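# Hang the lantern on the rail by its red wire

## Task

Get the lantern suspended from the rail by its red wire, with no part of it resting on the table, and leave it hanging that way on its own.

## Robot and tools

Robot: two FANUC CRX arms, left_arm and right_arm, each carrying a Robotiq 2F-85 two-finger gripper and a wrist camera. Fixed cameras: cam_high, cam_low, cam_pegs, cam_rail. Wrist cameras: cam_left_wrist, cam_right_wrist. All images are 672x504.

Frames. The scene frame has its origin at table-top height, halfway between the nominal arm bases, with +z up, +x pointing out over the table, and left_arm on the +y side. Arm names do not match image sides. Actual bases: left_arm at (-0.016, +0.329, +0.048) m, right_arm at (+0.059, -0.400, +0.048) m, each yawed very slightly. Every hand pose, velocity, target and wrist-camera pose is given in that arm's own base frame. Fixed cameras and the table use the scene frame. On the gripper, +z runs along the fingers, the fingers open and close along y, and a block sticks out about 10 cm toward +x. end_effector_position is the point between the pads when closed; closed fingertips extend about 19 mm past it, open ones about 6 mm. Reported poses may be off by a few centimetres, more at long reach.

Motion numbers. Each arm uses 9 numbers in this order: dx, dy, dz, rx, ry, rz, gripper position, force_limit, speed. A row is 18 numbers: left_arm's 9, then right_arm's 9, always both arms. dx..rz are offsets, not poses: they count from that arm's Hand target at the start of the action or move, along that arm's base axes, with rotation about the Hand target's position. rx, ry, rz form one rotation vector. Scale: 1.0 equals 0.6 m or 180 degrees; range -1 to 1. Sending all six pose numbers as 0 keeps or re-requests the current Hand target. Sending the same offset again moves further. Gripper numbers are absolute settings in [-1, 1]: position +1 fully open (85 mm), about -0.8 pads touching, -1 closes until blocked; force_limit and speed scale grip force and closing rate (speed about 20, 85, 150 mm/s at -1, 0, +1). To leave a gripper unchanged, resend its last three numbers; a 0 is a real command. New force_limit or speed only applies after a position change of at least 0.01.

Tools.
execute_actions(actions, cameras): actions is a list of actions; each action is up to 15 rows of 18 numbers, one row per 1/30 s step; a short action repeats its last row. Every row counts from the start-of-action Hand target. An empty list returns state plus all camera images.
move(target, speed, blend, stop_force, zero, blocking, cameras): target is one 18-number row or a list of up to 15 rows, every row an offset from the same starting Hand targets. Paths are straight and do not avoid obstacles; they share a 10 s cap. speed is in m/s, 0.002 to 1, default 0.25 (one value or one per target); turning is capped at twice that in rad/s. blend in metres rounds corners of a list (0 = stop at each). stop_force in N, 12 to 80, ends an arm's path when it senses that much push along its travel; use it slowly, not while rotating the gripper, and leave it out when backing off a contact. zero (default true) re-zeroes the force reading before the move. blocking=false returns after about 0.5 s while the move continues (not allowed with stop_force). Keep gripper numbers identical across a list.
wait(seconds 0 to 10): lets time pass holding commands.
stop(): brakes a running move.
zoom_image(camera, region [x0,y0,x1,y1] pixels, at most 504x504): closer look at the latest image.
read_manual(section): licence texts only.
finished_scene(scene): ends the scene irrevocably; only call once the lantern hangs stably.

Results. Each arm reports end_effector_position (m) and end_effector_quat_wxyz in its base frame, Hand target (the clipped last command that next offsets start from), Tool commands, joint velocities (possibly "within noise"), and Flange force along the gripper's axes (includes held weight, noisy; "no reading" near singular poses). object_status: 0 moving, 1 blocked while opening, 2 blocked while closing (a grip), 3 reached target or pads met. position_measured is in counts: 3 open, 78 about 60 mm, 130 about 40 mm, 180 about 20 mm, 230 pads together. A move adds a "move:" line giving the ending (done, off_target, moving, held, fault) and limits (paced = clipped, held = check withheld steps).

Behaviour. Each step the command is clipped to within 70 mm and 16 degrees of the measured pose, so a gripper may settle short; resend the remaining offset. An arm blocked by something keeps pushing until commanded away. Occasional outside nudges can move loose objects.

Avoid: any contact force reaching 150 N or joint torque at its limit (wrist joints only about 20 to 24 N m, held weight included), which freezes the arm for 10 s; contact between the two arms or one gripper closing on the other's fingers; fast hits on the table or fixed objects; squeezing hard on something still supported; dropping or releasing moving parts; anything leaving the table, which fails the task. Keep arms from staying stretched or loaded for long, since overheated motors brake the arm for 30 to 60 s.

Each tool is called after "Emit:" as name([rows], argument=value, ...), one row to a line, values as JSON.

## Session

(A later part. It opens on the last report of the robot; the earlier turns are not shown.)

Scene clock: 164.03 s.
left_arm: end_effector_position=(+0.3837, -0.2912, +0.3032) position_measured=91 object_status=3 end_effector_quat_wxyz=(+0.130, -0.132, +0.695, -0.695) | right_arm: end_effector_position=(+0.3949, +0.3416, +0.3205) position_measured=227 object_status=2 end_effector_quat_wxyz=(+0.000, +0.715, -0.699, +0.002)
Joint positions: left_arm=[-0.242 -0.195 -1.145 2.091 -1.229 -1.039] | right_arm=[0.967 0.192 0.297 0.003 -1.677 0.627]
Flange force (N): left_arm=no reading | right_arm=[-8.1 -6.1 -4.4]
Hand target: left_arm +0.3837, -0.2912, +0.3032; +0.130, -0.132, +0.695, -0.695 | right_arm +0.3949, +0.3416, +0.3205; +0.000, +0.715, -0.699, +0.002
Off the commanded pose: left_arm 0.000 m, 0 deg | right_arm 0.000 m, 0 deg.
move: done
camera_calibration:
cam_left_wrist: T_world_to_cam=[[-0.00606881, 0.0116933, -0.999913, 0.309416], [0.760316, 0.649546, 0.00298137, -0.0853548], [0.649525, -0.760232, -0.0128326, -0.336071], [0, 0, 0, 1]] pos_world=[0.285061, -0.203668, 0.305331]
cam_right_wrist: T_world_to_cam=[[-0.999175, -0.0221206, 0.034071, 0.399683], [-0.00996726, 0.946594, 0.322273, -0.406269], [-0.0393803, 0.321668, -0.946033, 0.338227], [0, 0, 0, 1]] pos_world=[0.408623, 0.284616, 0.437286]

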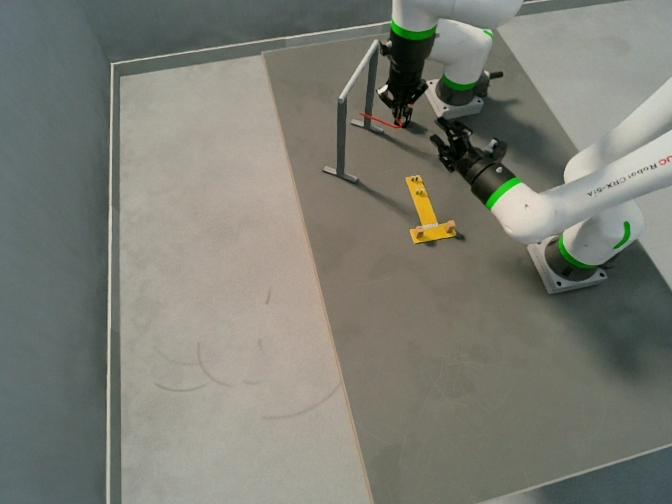

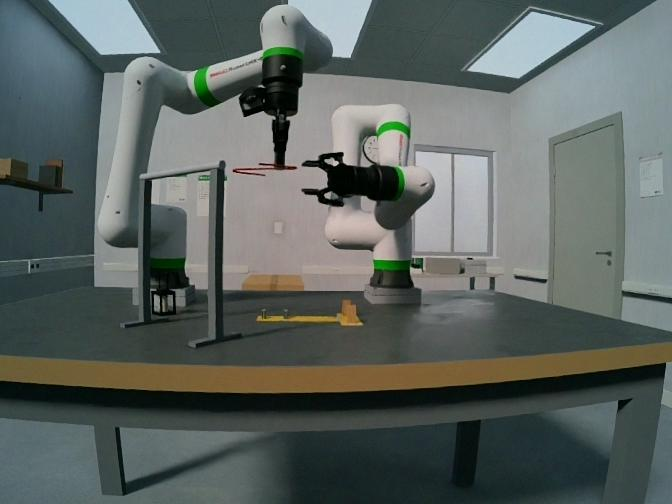

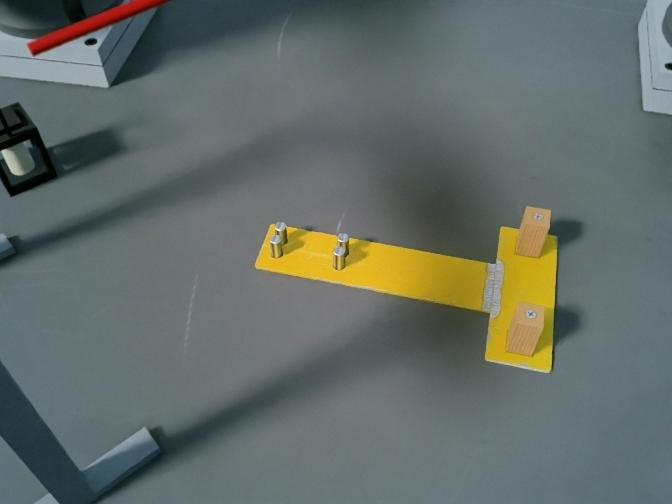

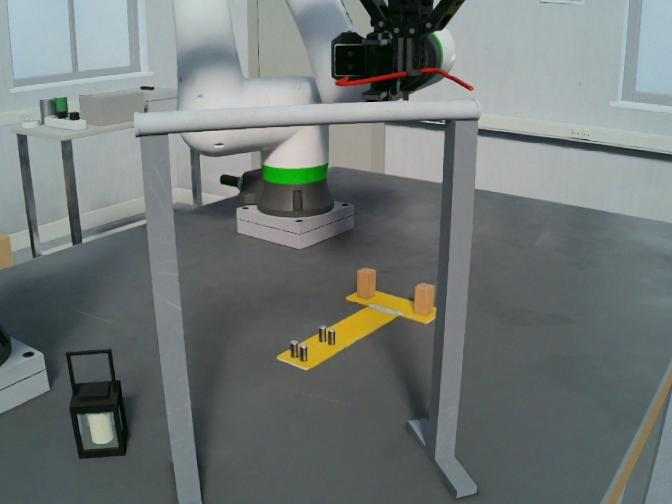

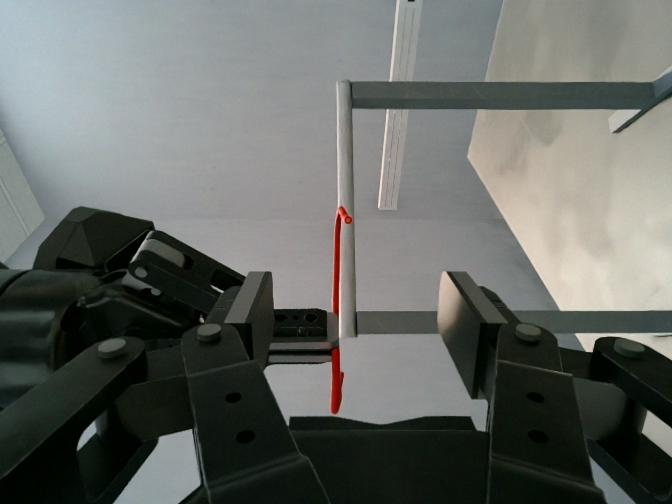

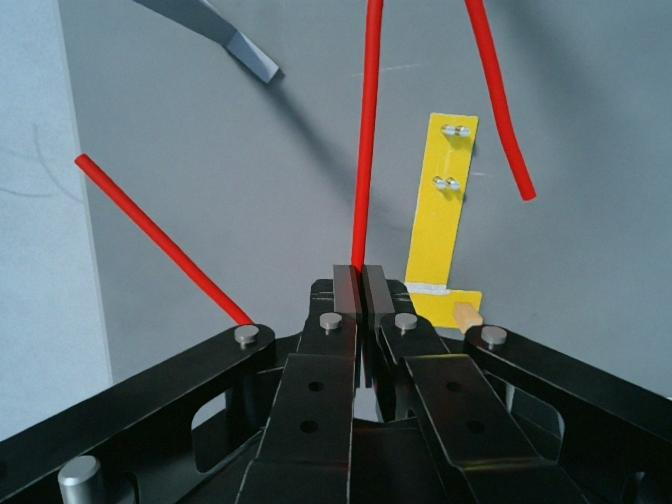

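Emit:
move([
  [0,0,-0.0075,0,0,0,-0.2,1,-0.8,0,0,0,0,0,0,-1,0.5,-1],
  [0.0645,-0.187,-0.0075,0,0,0,-0.2,1,-0.8,0,0,0,0,0,0,-1,0.5,-1],
], speed=0.08, cameras=["cam_left_wrist","cam_low","cam_right_wrist"])

Scene clock: 167.03 s.
left_arm: end_effector_position=(+0.4224, -0.4034, +0.2987) position_measured=154 object_status=3 end_effector_quat_wxyz=(+0.130, -0.132, +0.695, -0.695) | right_arm: end_effector_position=(+0.3949, +0.3416, +0.3205) position_measured=227 object_status=2 end_effector_quat_wxyz=(+0.000, +0.715, -0.699, +0.002)
Joint positions: left_arm=[-0.675 -0.023 -0.944 2.513 -1.02 -1.205] | right_arm=[0.967 0.192 0.297 0.003 -1.677 0.627]
Flange force (N): left_arm=[2.8 -1.9 -2.2] | right_arm=[-7.5 -5.6 -4.5]
Hand target: left_arm +0.4224, -0.4034, +0.2987; +0.130, -0.132, +0.695, -0.695 | right_arm +0.3949, +0.3416, +0.3205; +0.000, +0.715, -0.699, +0.002
Off the commanded pose: left_arm 0.000 m, 0 deg | right_arm 0.000 m, 0 deg.
move: done
camera_calibration:
cam_left_wrist: T_world_to_cam=[[-0.00606846, 0.0116928, -0.999913, 0.306463], [0.760267, 0.649604, 0.00298232, -0.0418523], [0.649583, -0.760183, -0.0128318, -0.446566], [0, 0, 0, 1]] pos_world=[0.32376, -0.315868, 0.300831]
cam_right_wrist: T_world_to_cam=[[-0.999175, -0.0221206, 0.034071, 0.399683], [-0.00996726, 0.946594, 0.322273, -0.406269], [-0.0393803, 0.321668, -0.946033, 0.338227], [0, 0, 0, 1]] pos_world=[0.408623, 0.284616, 0.437286]
Images, in order (width x height): cam_low 672x504, cam_left_wrist 672x504, cam_right_wrist 672x504.

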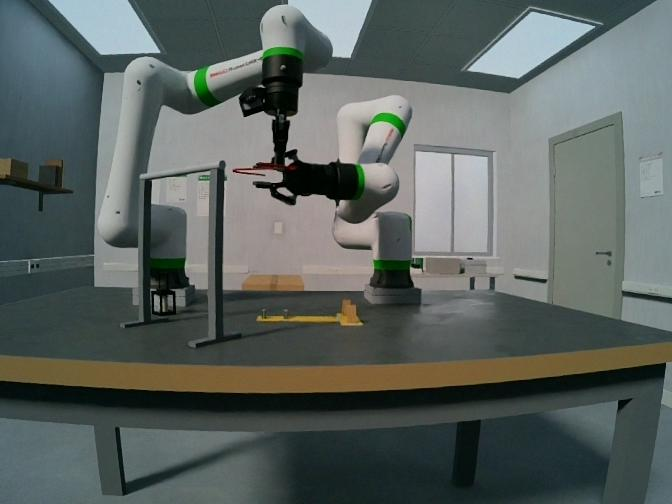

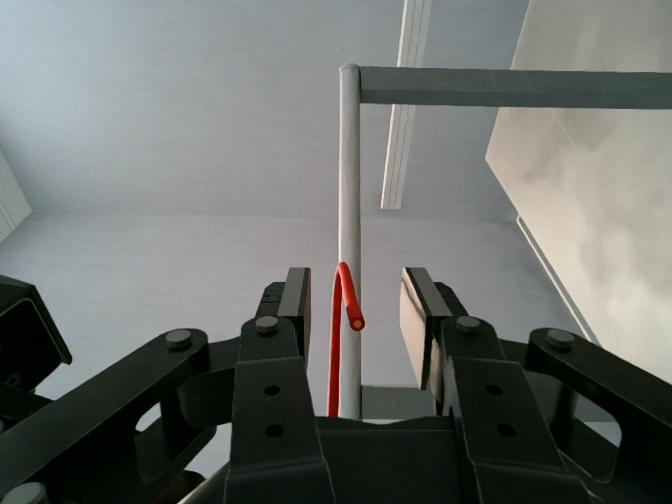

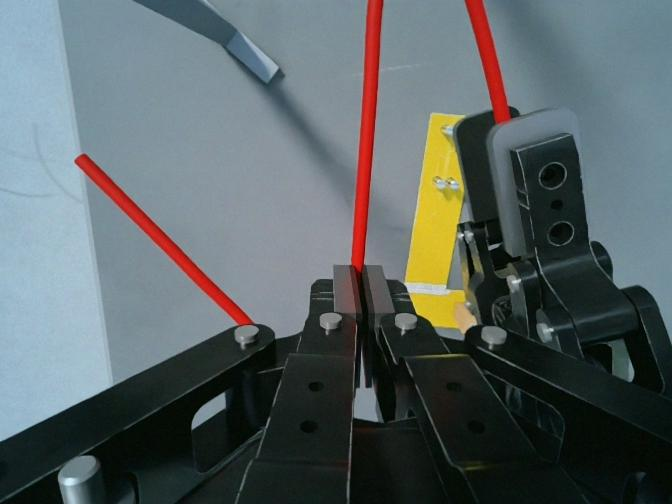

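Emit:
move([
  [0,0,0,0,0,0,-1,1,-0.8,0,0,0,0,0,0,-1,0.5,-1],
  [0,0,0,0,0,0,-1,1,-0.8,0,0,0,0,0,0,-0.7,0.5,-1],
  [0,0,0,0,0,0,-1,1,-0.8,0,0,0.2,0,0,0,-0.7,0.5,-1],
], speed=0.1, cameras=["cam_left_wrist","cam_low","cam_right_wrist","cam_rail"])

Scene clock: 171.07 s.
left_arm: end_effector_position=(+0.4224, -0.4034, +0.2987) position_measured=225 object_status=2 end_effector_quat_wxyz=(+0.130, -0.132, +0.695, -0.695) | right_arm: end_effector_position=(+0.3949, +0.3416, +0.4405) position_measured=217 object_status=3 end_effector_quat_wxyz=(+0.000, +0.715, -0.699, +0.002)
Joint positions: left_arm=[-0.675 -0.023 -0.944 2.514 -1.02 -1.205] | right_arm=[0.967 0.278 0.692 0.004 -1.986 0.628]
Flange force (N): left_arm=[2.9 -1.8 -1.9] | right_arm=[-9.8 -8.6 -9.4]
Hand target: left_arm +0.4224, -0.4034, +0.2987; +0.130, -0.132, +0.695, -0.695 | right_arm +0.3949, +0.3416, +0.4405; +0.000, +0.715, -0.699, +0.002
Off the commanded pose: left_arm 0.000 m, 0 deg | right_arm 0.000 m, 0 deg.
move: done
camera_calibration:
cam_left_wrist: T_world_to_cam=[[-0.00606846, 0.0116928, -0.999913, 0.306463], [0.760267, 0.649604, 0.00298232, -0.0418523], [0.649583, -0.760183, -0.0128318, -0.446566], [0, 0, 0, 1]] pos_world=[0.32376, -0.315868, 0.300831]
cam_right_wrist: T_world_to_cam=[[-0.999174, -0.0222108, 0.0340418, 0.395636], [-0.0100658, 0.946623, 0.322185, -0.444861], [-0.0393807, 0.321576, -0.946064, 0.451794], [0, 0, 0, 1]] pos_world=[0.408623, 0.284617, 0.557286]
Images, in order (width x height): cam_low 672x504, cam_rail 672x504, cam_left_wrist 672x504, cam_right_wrist 672x504.

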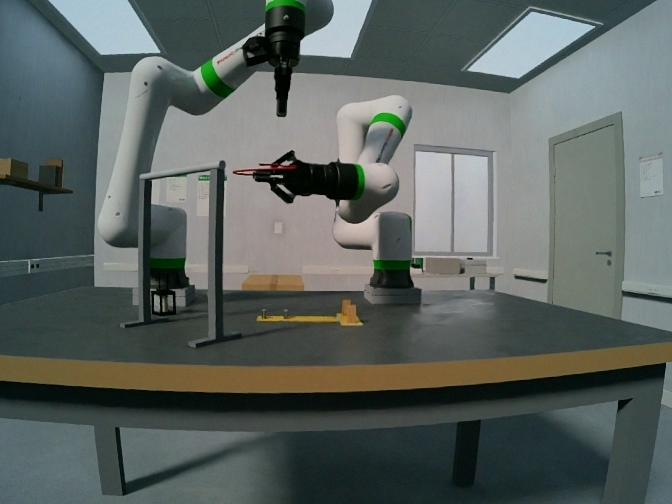

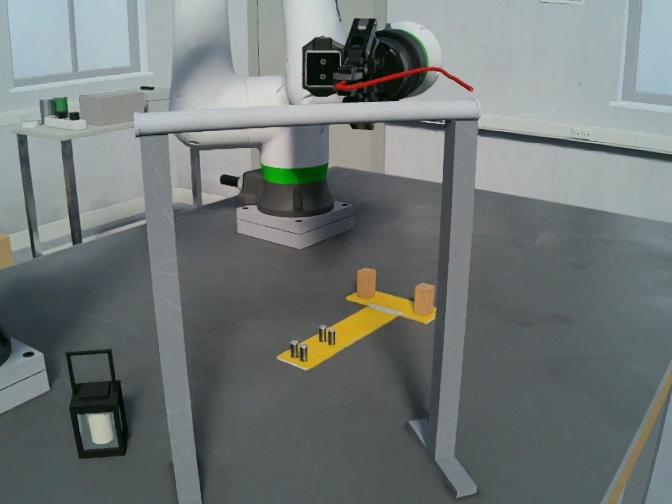

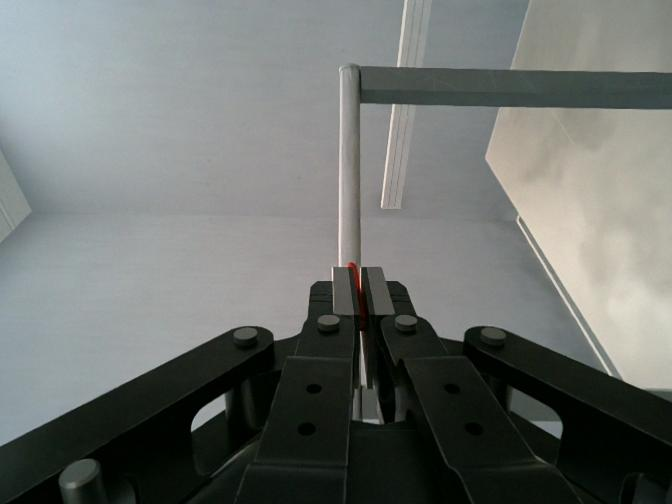

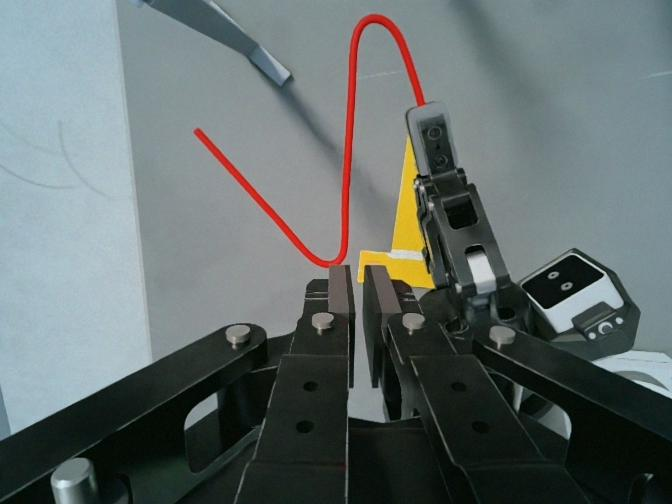

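Emit:
move([
  [0,0,0,0,0,0,-1,1,-0.8,0,-0.25,0.1,0,0,0,-0.7,0.5,-1],
  [0,0,0,0,0,0,-1,1,-0.8,-0.07,-0.45,0.1,0,0,0,-0.7,0.5,-1],
], blend=0.02, cameras=["cam_right_wrist"])

Emit:
move(target=[0,0,0,0,0,0,-1,1,-0.8,0.25,0,0,0,0,0,-0.7,0.5,-1], cameras=["cam_right_wrist"])

Scene clock: 175.50 s.
left_arm: end_effector_position=(+0.4224, -0.4034, +0.2987) position_measured=225 object_status=2 end_effector_quat_wxyz=(+0.130, -0.132, +0.695, -0.695) | right_arm: end_effector_position=(+0.3529, +0.0716, +0.5005) position_measured=217 object_status=3 end_effector_quat_wxyz=(+0.000, +0.715, -0.699, +0.002)
Joint positions: left_arm=[-0.675 -0.023 -0.944 2.514 -1.02 -1.205] | right_arm=[0.573 -0.084 0.45 0.004 -2.105 1.023]
Flange force (N): left_arm=[3.0 -1.8 -2.2] | right_arm=[-5.0 -2.9 -6.7]
Hand target: left_arm +0.4224, -0.4034, +0.2987; +0.130, -0.132, +0.695, -0.695 | right_arm +0.3529, +0.0716, +0.5005; +0.000, +0.715, -0.699, +0.002
Off the commanded pose: left_arm 0.000 m, 0 deg | right_arm 0.000 m, 0 deg.
move: done
camera_calibration:
cam_right_wrist: T_world_to_cam=[[-0.999175, -0.0221152, 0.0340746, 0.34561], [-0.00996477, 0.946625, 0.322184, -0.209062], [-0.039381, 0.321578, -0.946064, 0.593729], [0, 0, 0, 1]] pos_world=[0.366623, 0.0146164, 0.617285]
Images, in order (width x height): cam_right_wrist 672x504.

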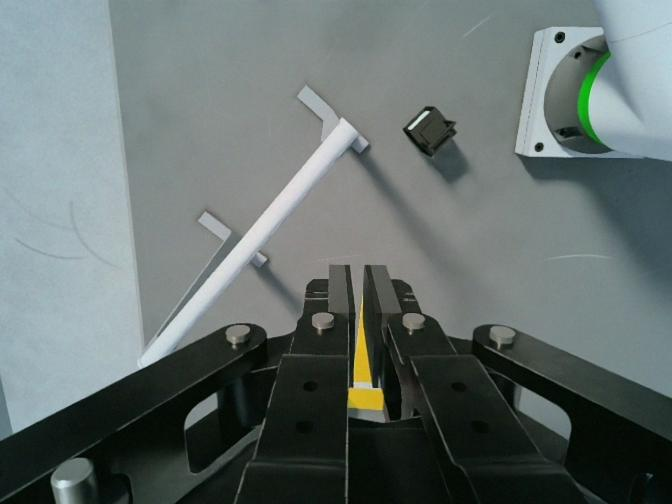

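Scene clock: 176.73 s.
left_arm: end_effector_position=(+0.4224, -0.4034, +0.2987) position_measured=225 object_status=2 end_effector_quat_wxyz=(+0.130, -0.132, +0.695, -0.695) | right_arm: end_effector_position=(+0.5029, +0.0716, +0.5005) position_measured=217 object_status=3 end_effector_quat_wxyz=(+0.000, +0.715, -0.699, +0.002)
Joint positions: left_arm=[-0.675 -0.023 -0.944 2.514 -1.02 -1.205] | right_arm=[0.402 0.333 0.925 0.004 -2.162 1.193]
Flange force (N): left_arm=[3.6 -2.1 -2.1] | right_arm=no reading
Hand target: left_arm +0.4224, -0.4034, +0.2987; +0.130, -0.132, +0.695, -0.695 | right_arm +0.5029, +0.0716, +0.5005; +0.000, +0.715, -0.699, +0.002
Off the commanded pose: left_arm 0.000 m, 0 deg | right_arm 0.000 m, 0 deg.
move: done
camera_calibration:
cam_right_wrist: T_world_to_cam=[[-0.999174, -0.0222151, 0.0340386, 0.495509], [-0.0100672, 0.946593, 0.322275, -0.207571], [-0.03938, 0.321666, -0.946034, 0.599616], [0, 0, 0, 1]] pos_world=[0.516623, 0.0146165, 0.617286]
Images, in order (width x height): cam_right_wrist 672x504.

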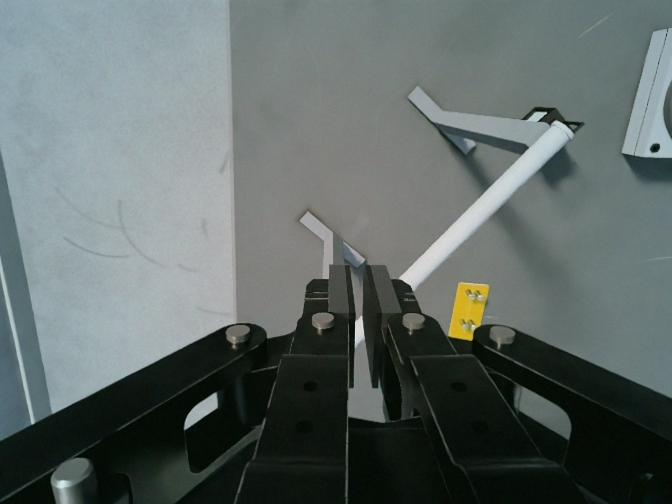

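Emit:
move([
  [0,0,0,0,0,0,-1,1,-0.8,-0.33,-0.29,0,0,0,0,-0.7,0.5,-1],
  [0.0,0.1,0.25,0.484,-0.151,-0.164,-1,1,-0.8,-0.33,-0.29,0,0,0,0,-0.7,0.5,-1],
  [0.0635,-0.209,0.17,0.484,-0.151,-0.164,-1,1,-0.8,-0.33,-0.29,0,0,0,0,-0.7,0.5,-1],
], cameras=["cam_rail","cam_low","cam_left_wrist","cam_right_wrist","cam_high"])

Scene clock: 184.80 s.
left_arm: end_effector_position=(+0.4605, -0.5288, +0.4007) position_measured=225 object_status=2 end_effector_quat_wxyz=(+0.163, +0.304, +0.937, -0.054) | right_arm: end_effector_position=(+0.3049, -0.1024, +0.5005) position_measured=217 object_status=3 end_effector_quat_wxyz=(+0.000, +0.715, -0.699, +0.002)
Joint positions: left_arm=[-0.674 0.448 0.784 -0.013 -1.561 0.043] | right_arm=[0.095 -0.18 0.368 0.004 -2.117 1.5]
Flange force (N): left_arm=[7.4 1.1 1.2] | right_arm=[-2.3 -4.2 -5.4]
Hand target: left_arm +0.4605, -0.5288, +0.4007; +0.163, +0.304, +0.937, -0.054 | right_arm +0.3049, -0.1024, +0.5005; +0.000, +0.715, -0.699, +0.002
Off the commanded pose: left_arm 0.000 m, 0 deg | right_arm 0.000 m, 0 deg.
move: done
camera_calibration:
cam_left_wrist: T_world_to_cam=[[0.585557, 0.810563, 0.0105322, 0.155302], [0.626134, -0.4605, 0.629203, -0.765849], [0.514858, -0.36184, -0.77717, 0.013654], [0, 0, 0, 1]] pos_world=[0.381556, -0.473615, 0.49085]
cam_right_wrist: T_world_to_cam=[[-0.999175, -0.0221206, 0.034071, 0.293803], [-0.00996726, 0.946594, 0.322273, -0.044887], [-0.0393803, 0.321668, -0.946033, 0.647789], [0, 0, 0, 1]] pos_world=[0.318623, -0.159384, 0.617286]
Images, in order (width x height): cam_high 672x504, cam_low 672x504, cam_rail 672x504, cam_left_wrist 672x504, cam_right_wrist 672x504.

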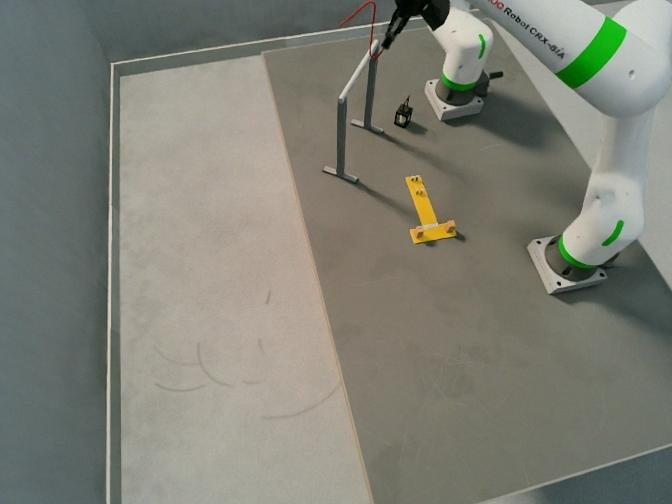

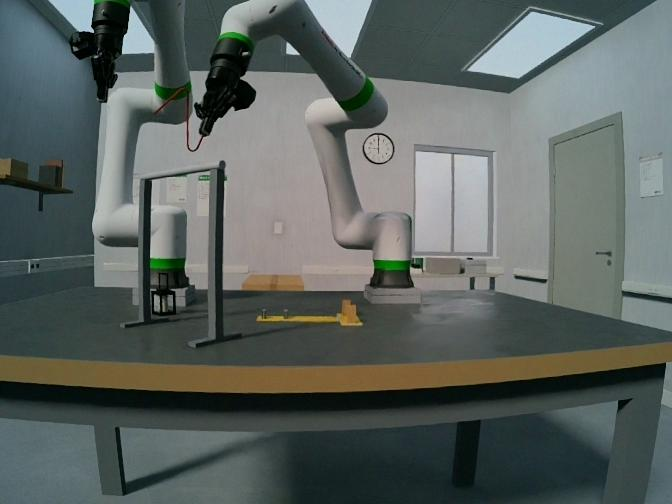

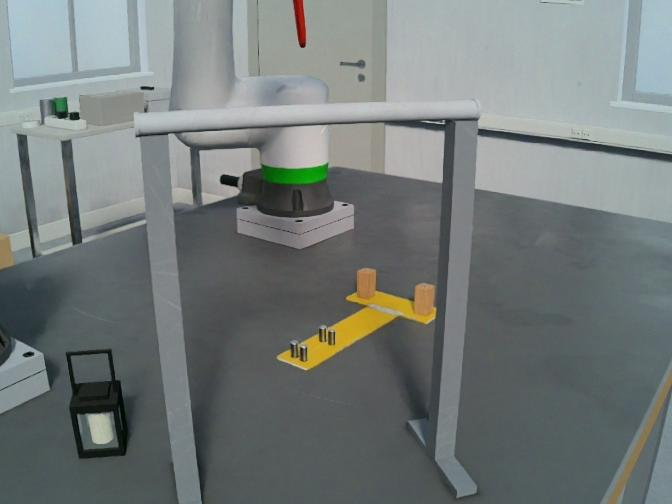

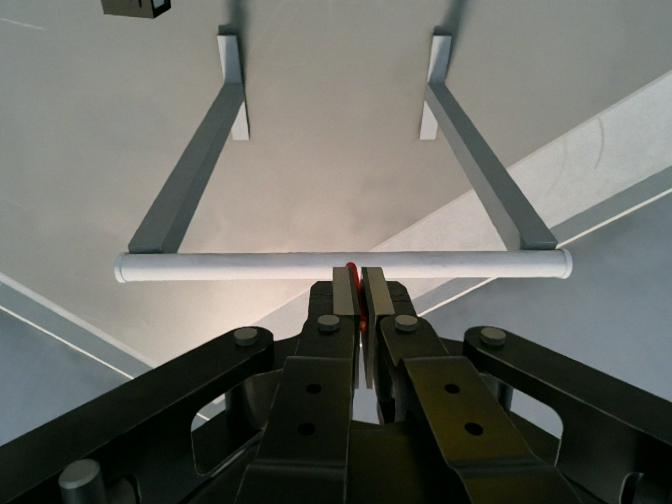

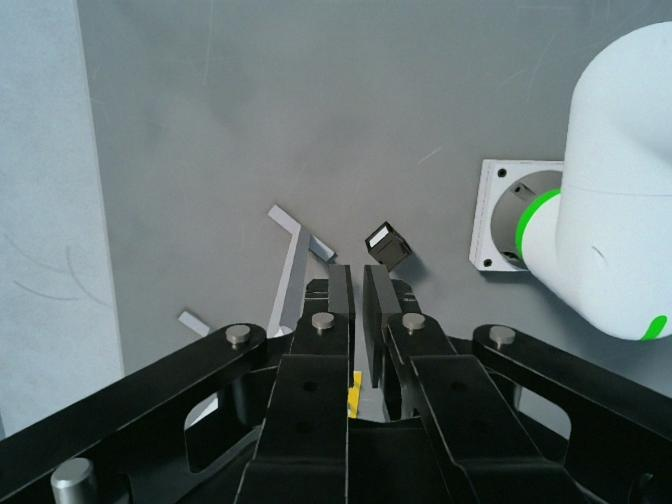

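Emit:
move(target=[0,0,-0.19,0,0,0,-1,1,-0.8,0,0,0,0,0,0,-0.7,0.5,-1], speed=0.06, stop_force=14, cameras=["cam_rail","cam_low","cam_left_wrist"])

Emit:
zoom_image(camera="cam_low", region=[120, 110, 260, 220])

Scene clock: 187.87 s.
left_arm: end_effector_position=(+0.4605, -0.5288, +0.2867) position_measured=225 object_status=2 end_effector_quat_wxyz=(+0.163, +0.304, +0.937, -0.054) | right_arm: end_effector_position=(+0.3049, -0.1024, +0.5005) position_measured=217 object_status=3 end_effector_quat_wxyz=(+0.000, +0.715, -0.699, +0.002)
Joint positions: left_arm=[-0.674 0.386 0.427 -0.014 -1.267 0.047] | right_arm=[0.095 -0.18 0.368 0.004 -2.117 1.5]
Flange force (N): left_arm=[6.2 0.8 0.0] | right_arm=[-2.2 -4.8 -6.3]
Hand target: left_arm +0.4605, -0.5288, +0.2867; +0.163, +0.304, +0.937, -0.054 | right_arm +0.3049, -0.1024, +0.5005; +0.000, +0.715, -0.699, +0.002
Off the commanded pose: left_arm 0.000 m, 0 deg | right_arm 0.000 m, 0 deg.
move: done
camera_calibration:
cam_left_wrist: T_world_to_cam=[[0.585557, 0.810563, 0.0105322, 0.156503], [0.626134, -0.4605, 0.629203, -0.69412], [0.514858, -0.36184, -0.77717, -0.0749433], [0, 0, 0, 1]] pos_world=[0.381556, -0.473615, 0.37685]
Images, in order (width x height): cam_low 672x504, cam_rail 672x504, cam_left_wrist 672x504.

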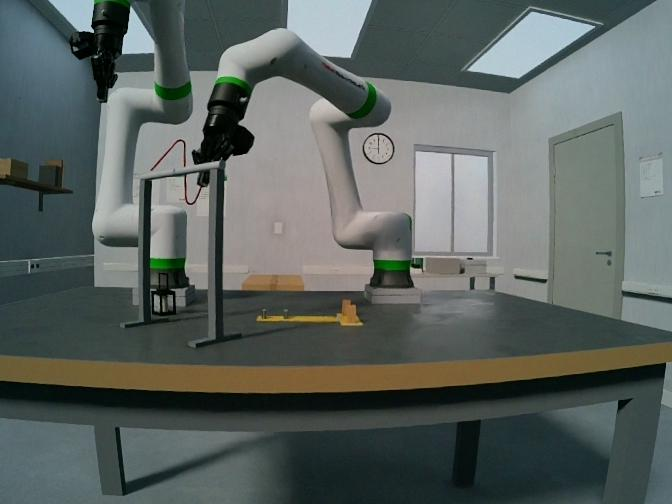

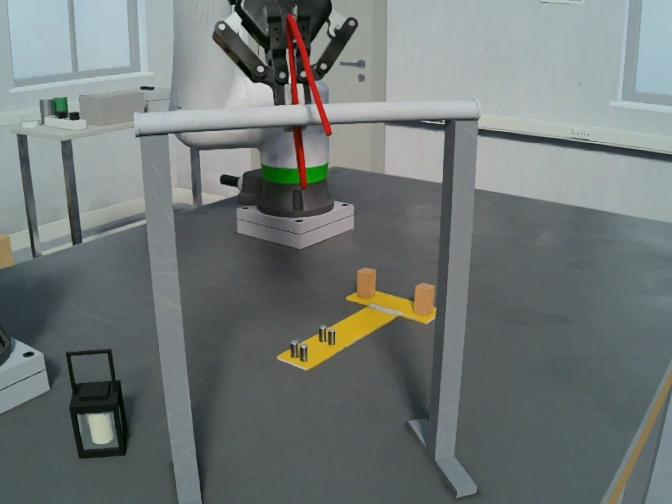

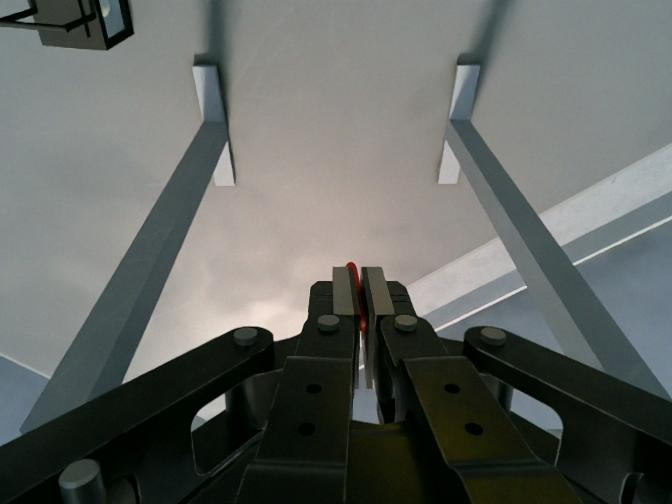

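Scaled by 3.600 from the camera's 672x504 image, which has a finer 960x720 frame.

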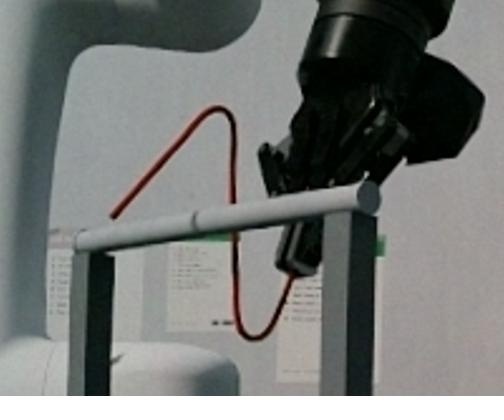

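Emit:
move(target=[0,0,-0.12,0,0,0,-1,1,-0.8,0,0,0,0,0,0,-0.7,0.5,-1], speed=0.015, stop_force=12, cameras=["cam_rail","cam_low"])

Emit:
zoom_image(camera="cam_low", region=[120, 110, 260, 220])

Emit:
zoom_image(camera="cam_rail", region=[200, 30, 400, 260])

Scene clock: 193.63 s.
left_arm: end_effector_position=(+0.4605, -0.5288, +0.2147) position_measured=225 object_status=2 end_effector_quat_wxyz=(+0.163, +0.304, +0.937, -0.054) | right_arm: end_effector_position=(+0.3049, -0.1024, +0.5005) position_measured=217 object_status=3 end_effector_quat_wxyz=(+0.000, +0.715, -0.699, +0.002)
Joint positions: left_arm=[-0.674 0.395 0.271 -0.015 -1.102 0.05] | right_arm=[0.095 -0.18 0.368 0.004 -2.117 1.5]
Flange force (N): left_arm=[-0.6 0.0 -6.5] | right_arm=[-1.8 -5.0 -6.3]
Hand target: left_arm +0.4605, -0.5288, +0.2147; +0.163, +0.304, +0.937, -0.054 | right_arm +0.3049, -0.1024, +0.5005; +0.000, +0.715, -0.699, +0.002
Off the commanded pose: left_arm 0.000 m, 0 deg | right_arm 0.000 m, 0 deg.
move: done
Images, in order (width x height): cam_low 672x504, cam_rail 672x504.

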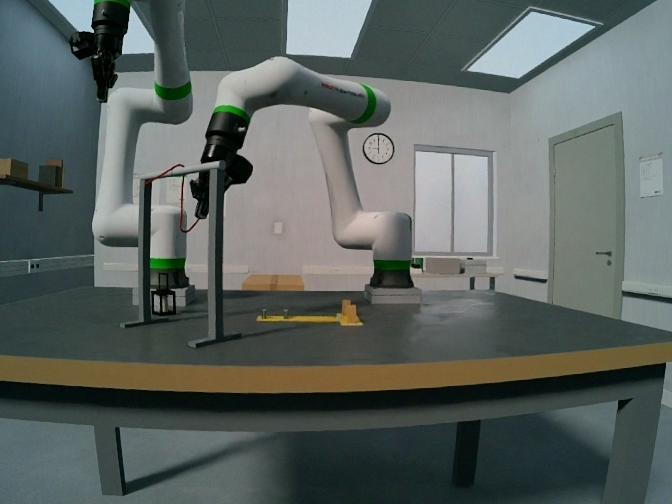

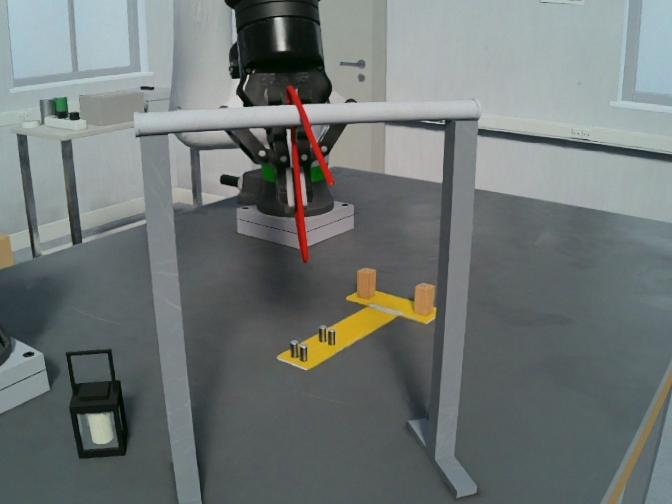

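Scaled by 3.600 from the camera's 672x504 image, which has a finer 960x720 frame.

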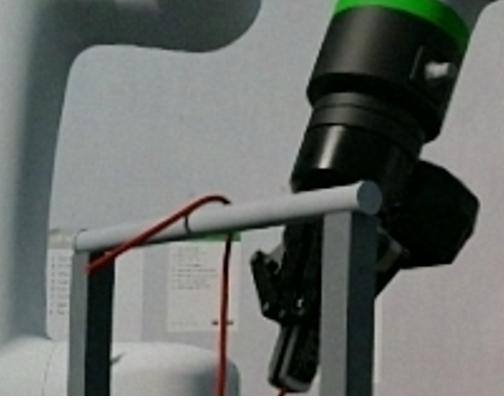

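Scaled by 2.191 from the camera's 672x504 image, which has a finer 960x720 frame.

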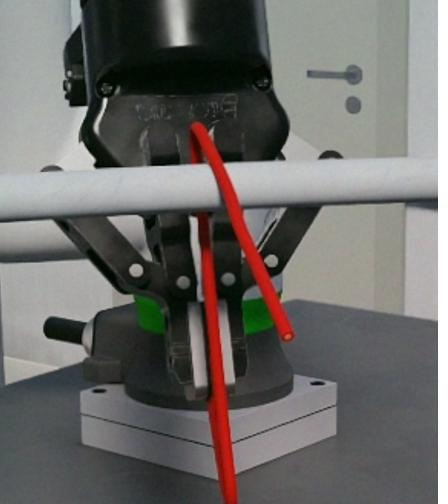

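Emit:
move([
  [0,0,0,0,0,0,-0.6,1,-1,0,0,0,0,0,0,-0.7,0.5,-1],
  [-0.07,0.05,0.235,0,0,0,-0.6,1,-1,0,0,0,0,0,0,-0.7,0.5,-1],
  [-0.3,0.22,0.235,0,0,0,-0.6,1,-1,0,0,0,0,0,0,-0.7,0.5,-1],
], speed=[0.05,0.08,0.25], cameras=["cam_rail","cam_low","cam_left_wrist","cam_right_wrist"])

Emit:
zoom_image(camera="cam_low", region=[120, 130, 260, 330])

Emit:
zoom_image(camera="cam_rail", region=[200, 30, 400, 260])

Scene clock: 197.90 s.
left_arm: end_effector_position=(+0.2805, -0.3968, +0.3556) position_measured=205 object_status=3 end_effector_quat_wxyz=(+0.163, +0.304, +0.937, -0.054) | right_arm: end_effector_position=(+0.3049, -0.1024, +0.5005) position_measured=217 object_status=3 end_effector_quat_wxyz=(+0.000, +0.715, -0.699, +0.002)
Joint positions: left_arm=[-0.699 -0.15 -0.005 -0.022 -1.371 0.072] | right_arm=[0.095 -0.18 0.368 0.004 -2.117 1.5]
Flange force (N): left_arm=[4.7 0.1 0.7] | right_arm=[-2.4 -4.0 -6.3]
Hand target: left_arm +0.2805, -0.3968, +0.3557; +0.163, +0.304, +0.937, -0.054 | right_arm +0.3049, -0.1024, +0.5005; +0.000, +0.715, -0.699, +0.002
Off the commanded pose: left_arm 0.000 m, 0 deg | right_arm 0.000 m, 0 deg.
move: done
camera_calibration:
cam_left_wrist: T_world_to_cam=[[0.585557, 0.810563, 0.0105322, 0.154182], [0.626134, -0.4605, 0.629203, -0.564044], [0.514858, -0.36184, -0.77717, 0.119119], [0, 0, 0, 1]] pos_world=[0.201556, -0.341615, 0.44585]
cam_right_wrist: T_world_to_cam=[[-0.999175, -0.0221206, 0.034071, 0.293803], [-0.00996726, 0.946594, 0.322273, -0.044887], [-0.0393803, 0.321668, -0.946033, 0.647789], [0, 0, 0, 1]] pos_world=[0.318623, -0.159384, 0.617286]
Images, in order (width x height): cam_low 672x504, cam_rail 672x504, cam_left_wrist 672x504, cam_right_wrist 672x504.

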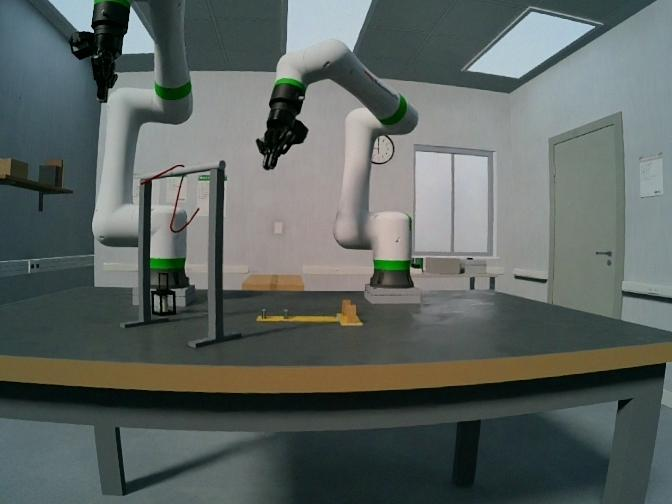

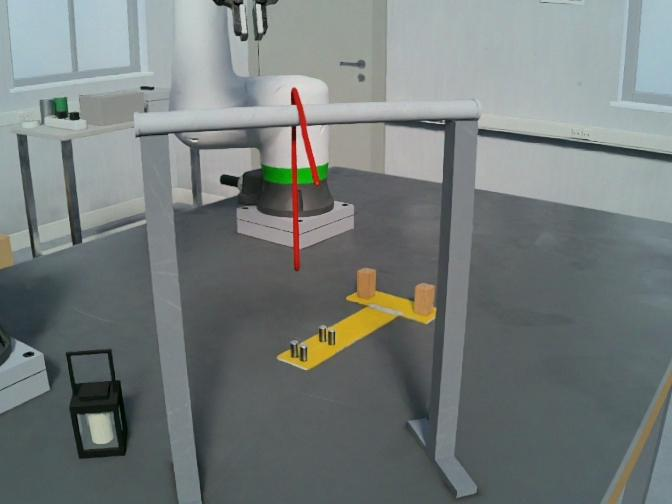

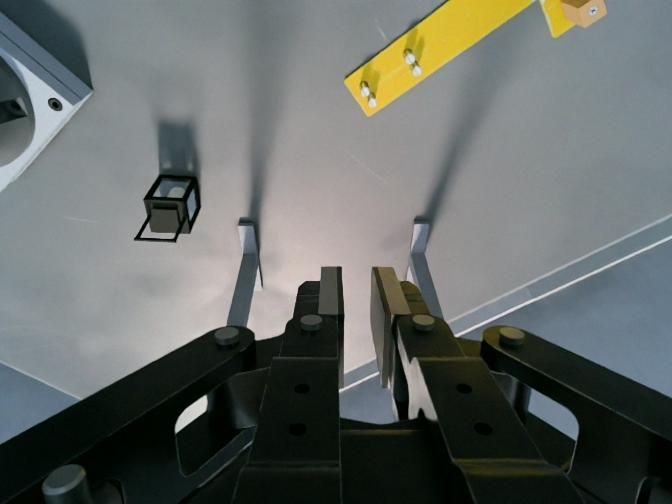

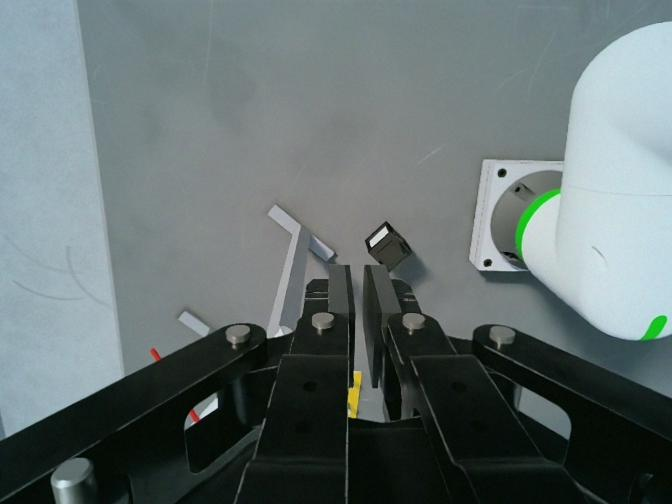

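Scaled by 2.520 from the camera's 672x504 image, which has a finer 960x720 frame.

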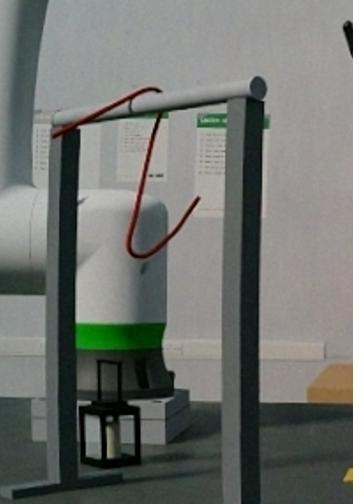

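Scaled by 2.191 from the camera's 672x504 image, which has a finer 960x720 frame.

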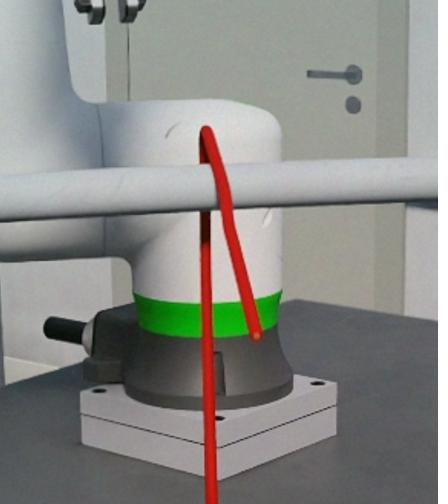

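Emit:
zoom_image(camera="cam_right_wrist", region=[330, 190, 450, 290])

Emit:
zoom_image(camera="cam_left_wrist", region=[110, 150, 230, 260])

Scaled by 4.200 from the camera's 672x504 image, which has a finer 960x720 frame.

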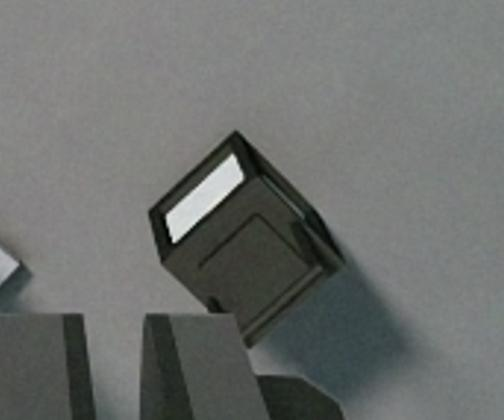

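Scaled by 4.200 from the camera's 672x504 image, which has a finer 960x720 frame.

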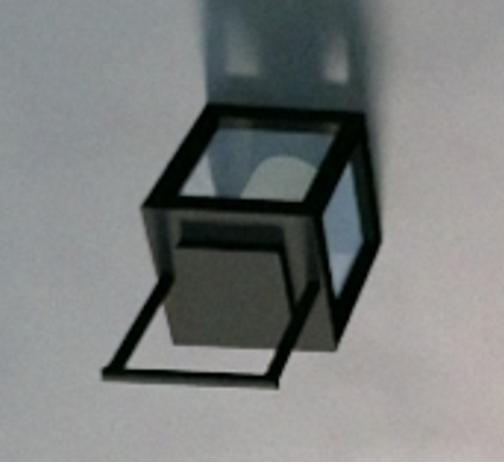

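Emit:
move([
  [0,0,0,0,0,0,0.6,1,-0.8,-0.3,-0.45,0,0,0,0,-0.7,0.5,-1],
  [-0.036,-0.394,-0.353,-0.0657,-0.0897,0,0.6,1,-0.8,-0.3,-0.45,0,0,0,0,-0.7,0.5,-1],
], cameras=["cam_left_wrist","cam_high","cam_low"])

Scene clock: 203.30 s.
left_arm: end_effector_position=(+0.2589, -0.6332, +0.1439) position_measured=53 object_status=3 end_effector_quat_wxyz=(+0.323, +0.291, +0.894, -0.107) | right_arm: end_effector_position=(+0.1249, -0.3724, +0.5005) position_measured=217 object_status=3 end_effector_quat_wxyz=(+0.000, +0.715, -0.699, +0.002)
Joint positions: left_arm=[-1.166 0.302 -0.007 -0.523 -0.709 0.843] | right_arm=[-0.91 -0.003 0.529 0 -2.099 2.503]
Flange force (N): left_arm=[2.7 1.9 -2.6] | right_arm=[5.2 -4.7 -7.7]
Hand target: left_arm +0.2589, -0.6332, +0.1439; +0.323, +0.291, +0.894, -0.107 | right_arm +0.1249, -0.3724, +0.5005; +0.000, +0.715, -0.699, +0.002
Off the commanded pose: left_arm 0.000 m, 0 deg | right_arm 0.000 m, 0 deg.
move: done
camera_calibration:
cam_left_wrist: T_world_to_cam=[[0.582946, 0.812475, 0.00761677, 0.362931], [0.414542, -0.305468, 0.857231, -0.405934], [0.698806, -0.496561, -0.514876, -0.290555], [0, 0, 0, 1]] pos_world=[0.159749, -0.563151, 0.195615]
Images, in order (width x height): cam_high 672x504, cam_low 672x504, cam_left_wrist 672x504.

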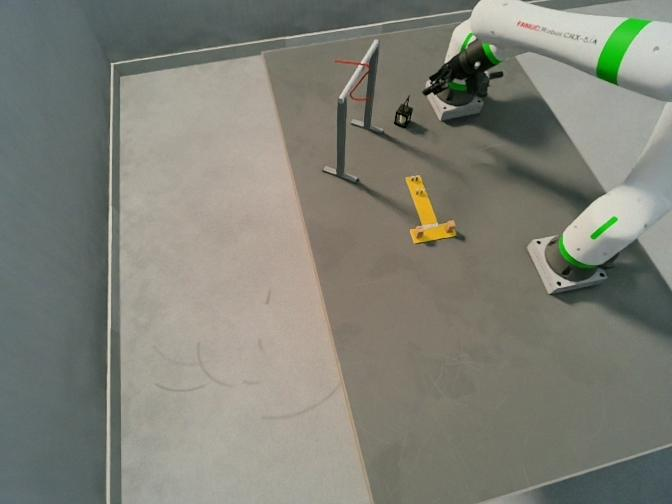

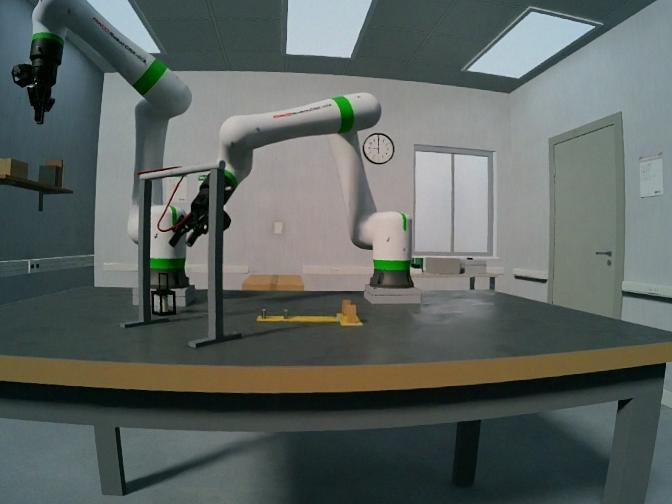

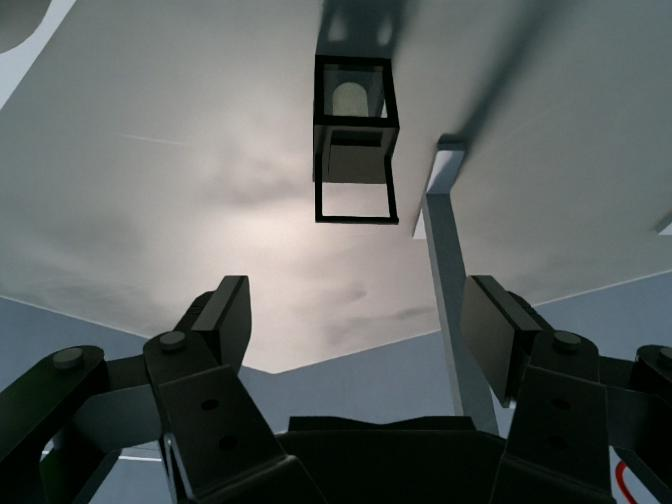

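Emit:
move([
  [0.11,-0.06,-0.1565,0,0,0,0.6,-1,-1,0,0,0,0,0,0,-0.7,0.5,-1],
], speed=0.08, cameras=["cam_left_wrist","cam_rail"])

Emit:
zoom_image(camera="cam_rail", region=[20, 300, 220, 480])

Scene clock: 205.60 s.
left_arm: end_effector_position=(+0.3249, -0.6692, +0.0500) position_measured=53 object_status=3 end_effector_quat_wxyz=(+0.323, +0.291, +0.894, -0.107) | right_arm: end_effector_position=(+0.1249, -0.3724, +0.5005) position_measured=217 object_status=3 end_effector_quat_wxyz=(+0.000, +0.715, -0.699, +0.002)
Joint positions: left_arm=[-1.09 0.528 0.08 -0.566 -0.553 0.861] | right_arm=[-0.91 -0.003 0.529 0 -2.099 2.503]
Flange force (N): left_arm=[2.3 2.0 -3.6] | right_arm=[4.5 -4.3 -7.0]
Hand target: left_arm +0.3249, -0.6692, +0.0500; +0.323, +0.291, +0.894, -0.107 | right_arm +0.1249, -0.3724, +0.5005; +0.000, +0.715, -0.699, +0.002
Off the commanded pose: left_arm 0.000 m, 0 deg | right_arm 0.000 m, 0 deg.
move: done
camera_calibration:
cam_left_wrist: T_world_to_cam=[[0.582946, 0.812475, 0.00761677, 0.354502], [0.414542, -0.305468, 0.857231, -0.363828], [0.698806, -0.496561, -0.514876, -0.402949], [0, 0, 0, 1]] pos_world=[0.225749, -0.599251, 0.101715]
Images, in order (width x height): cam_rail 672x504, cam_left_wrist 672x504.

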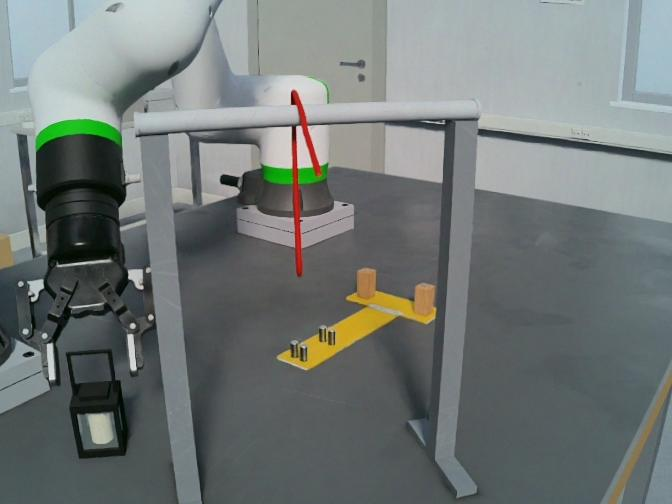

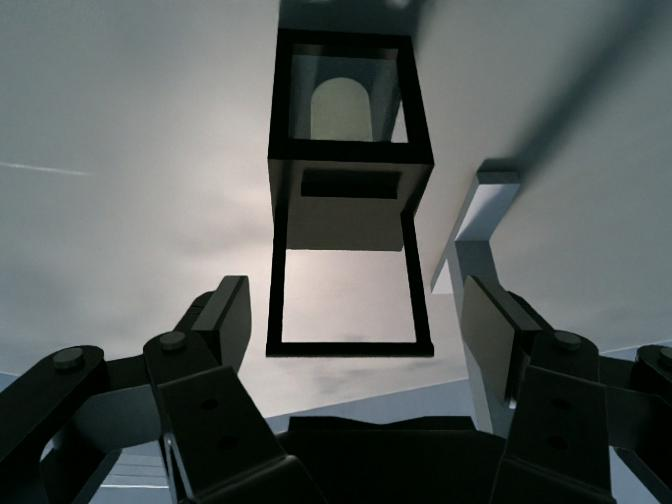

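Scaled by 2.520 from the camera's 672x504 image, which has a finer 960x720 frame.

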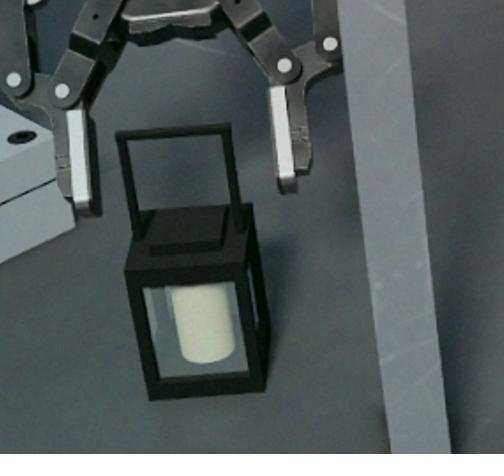

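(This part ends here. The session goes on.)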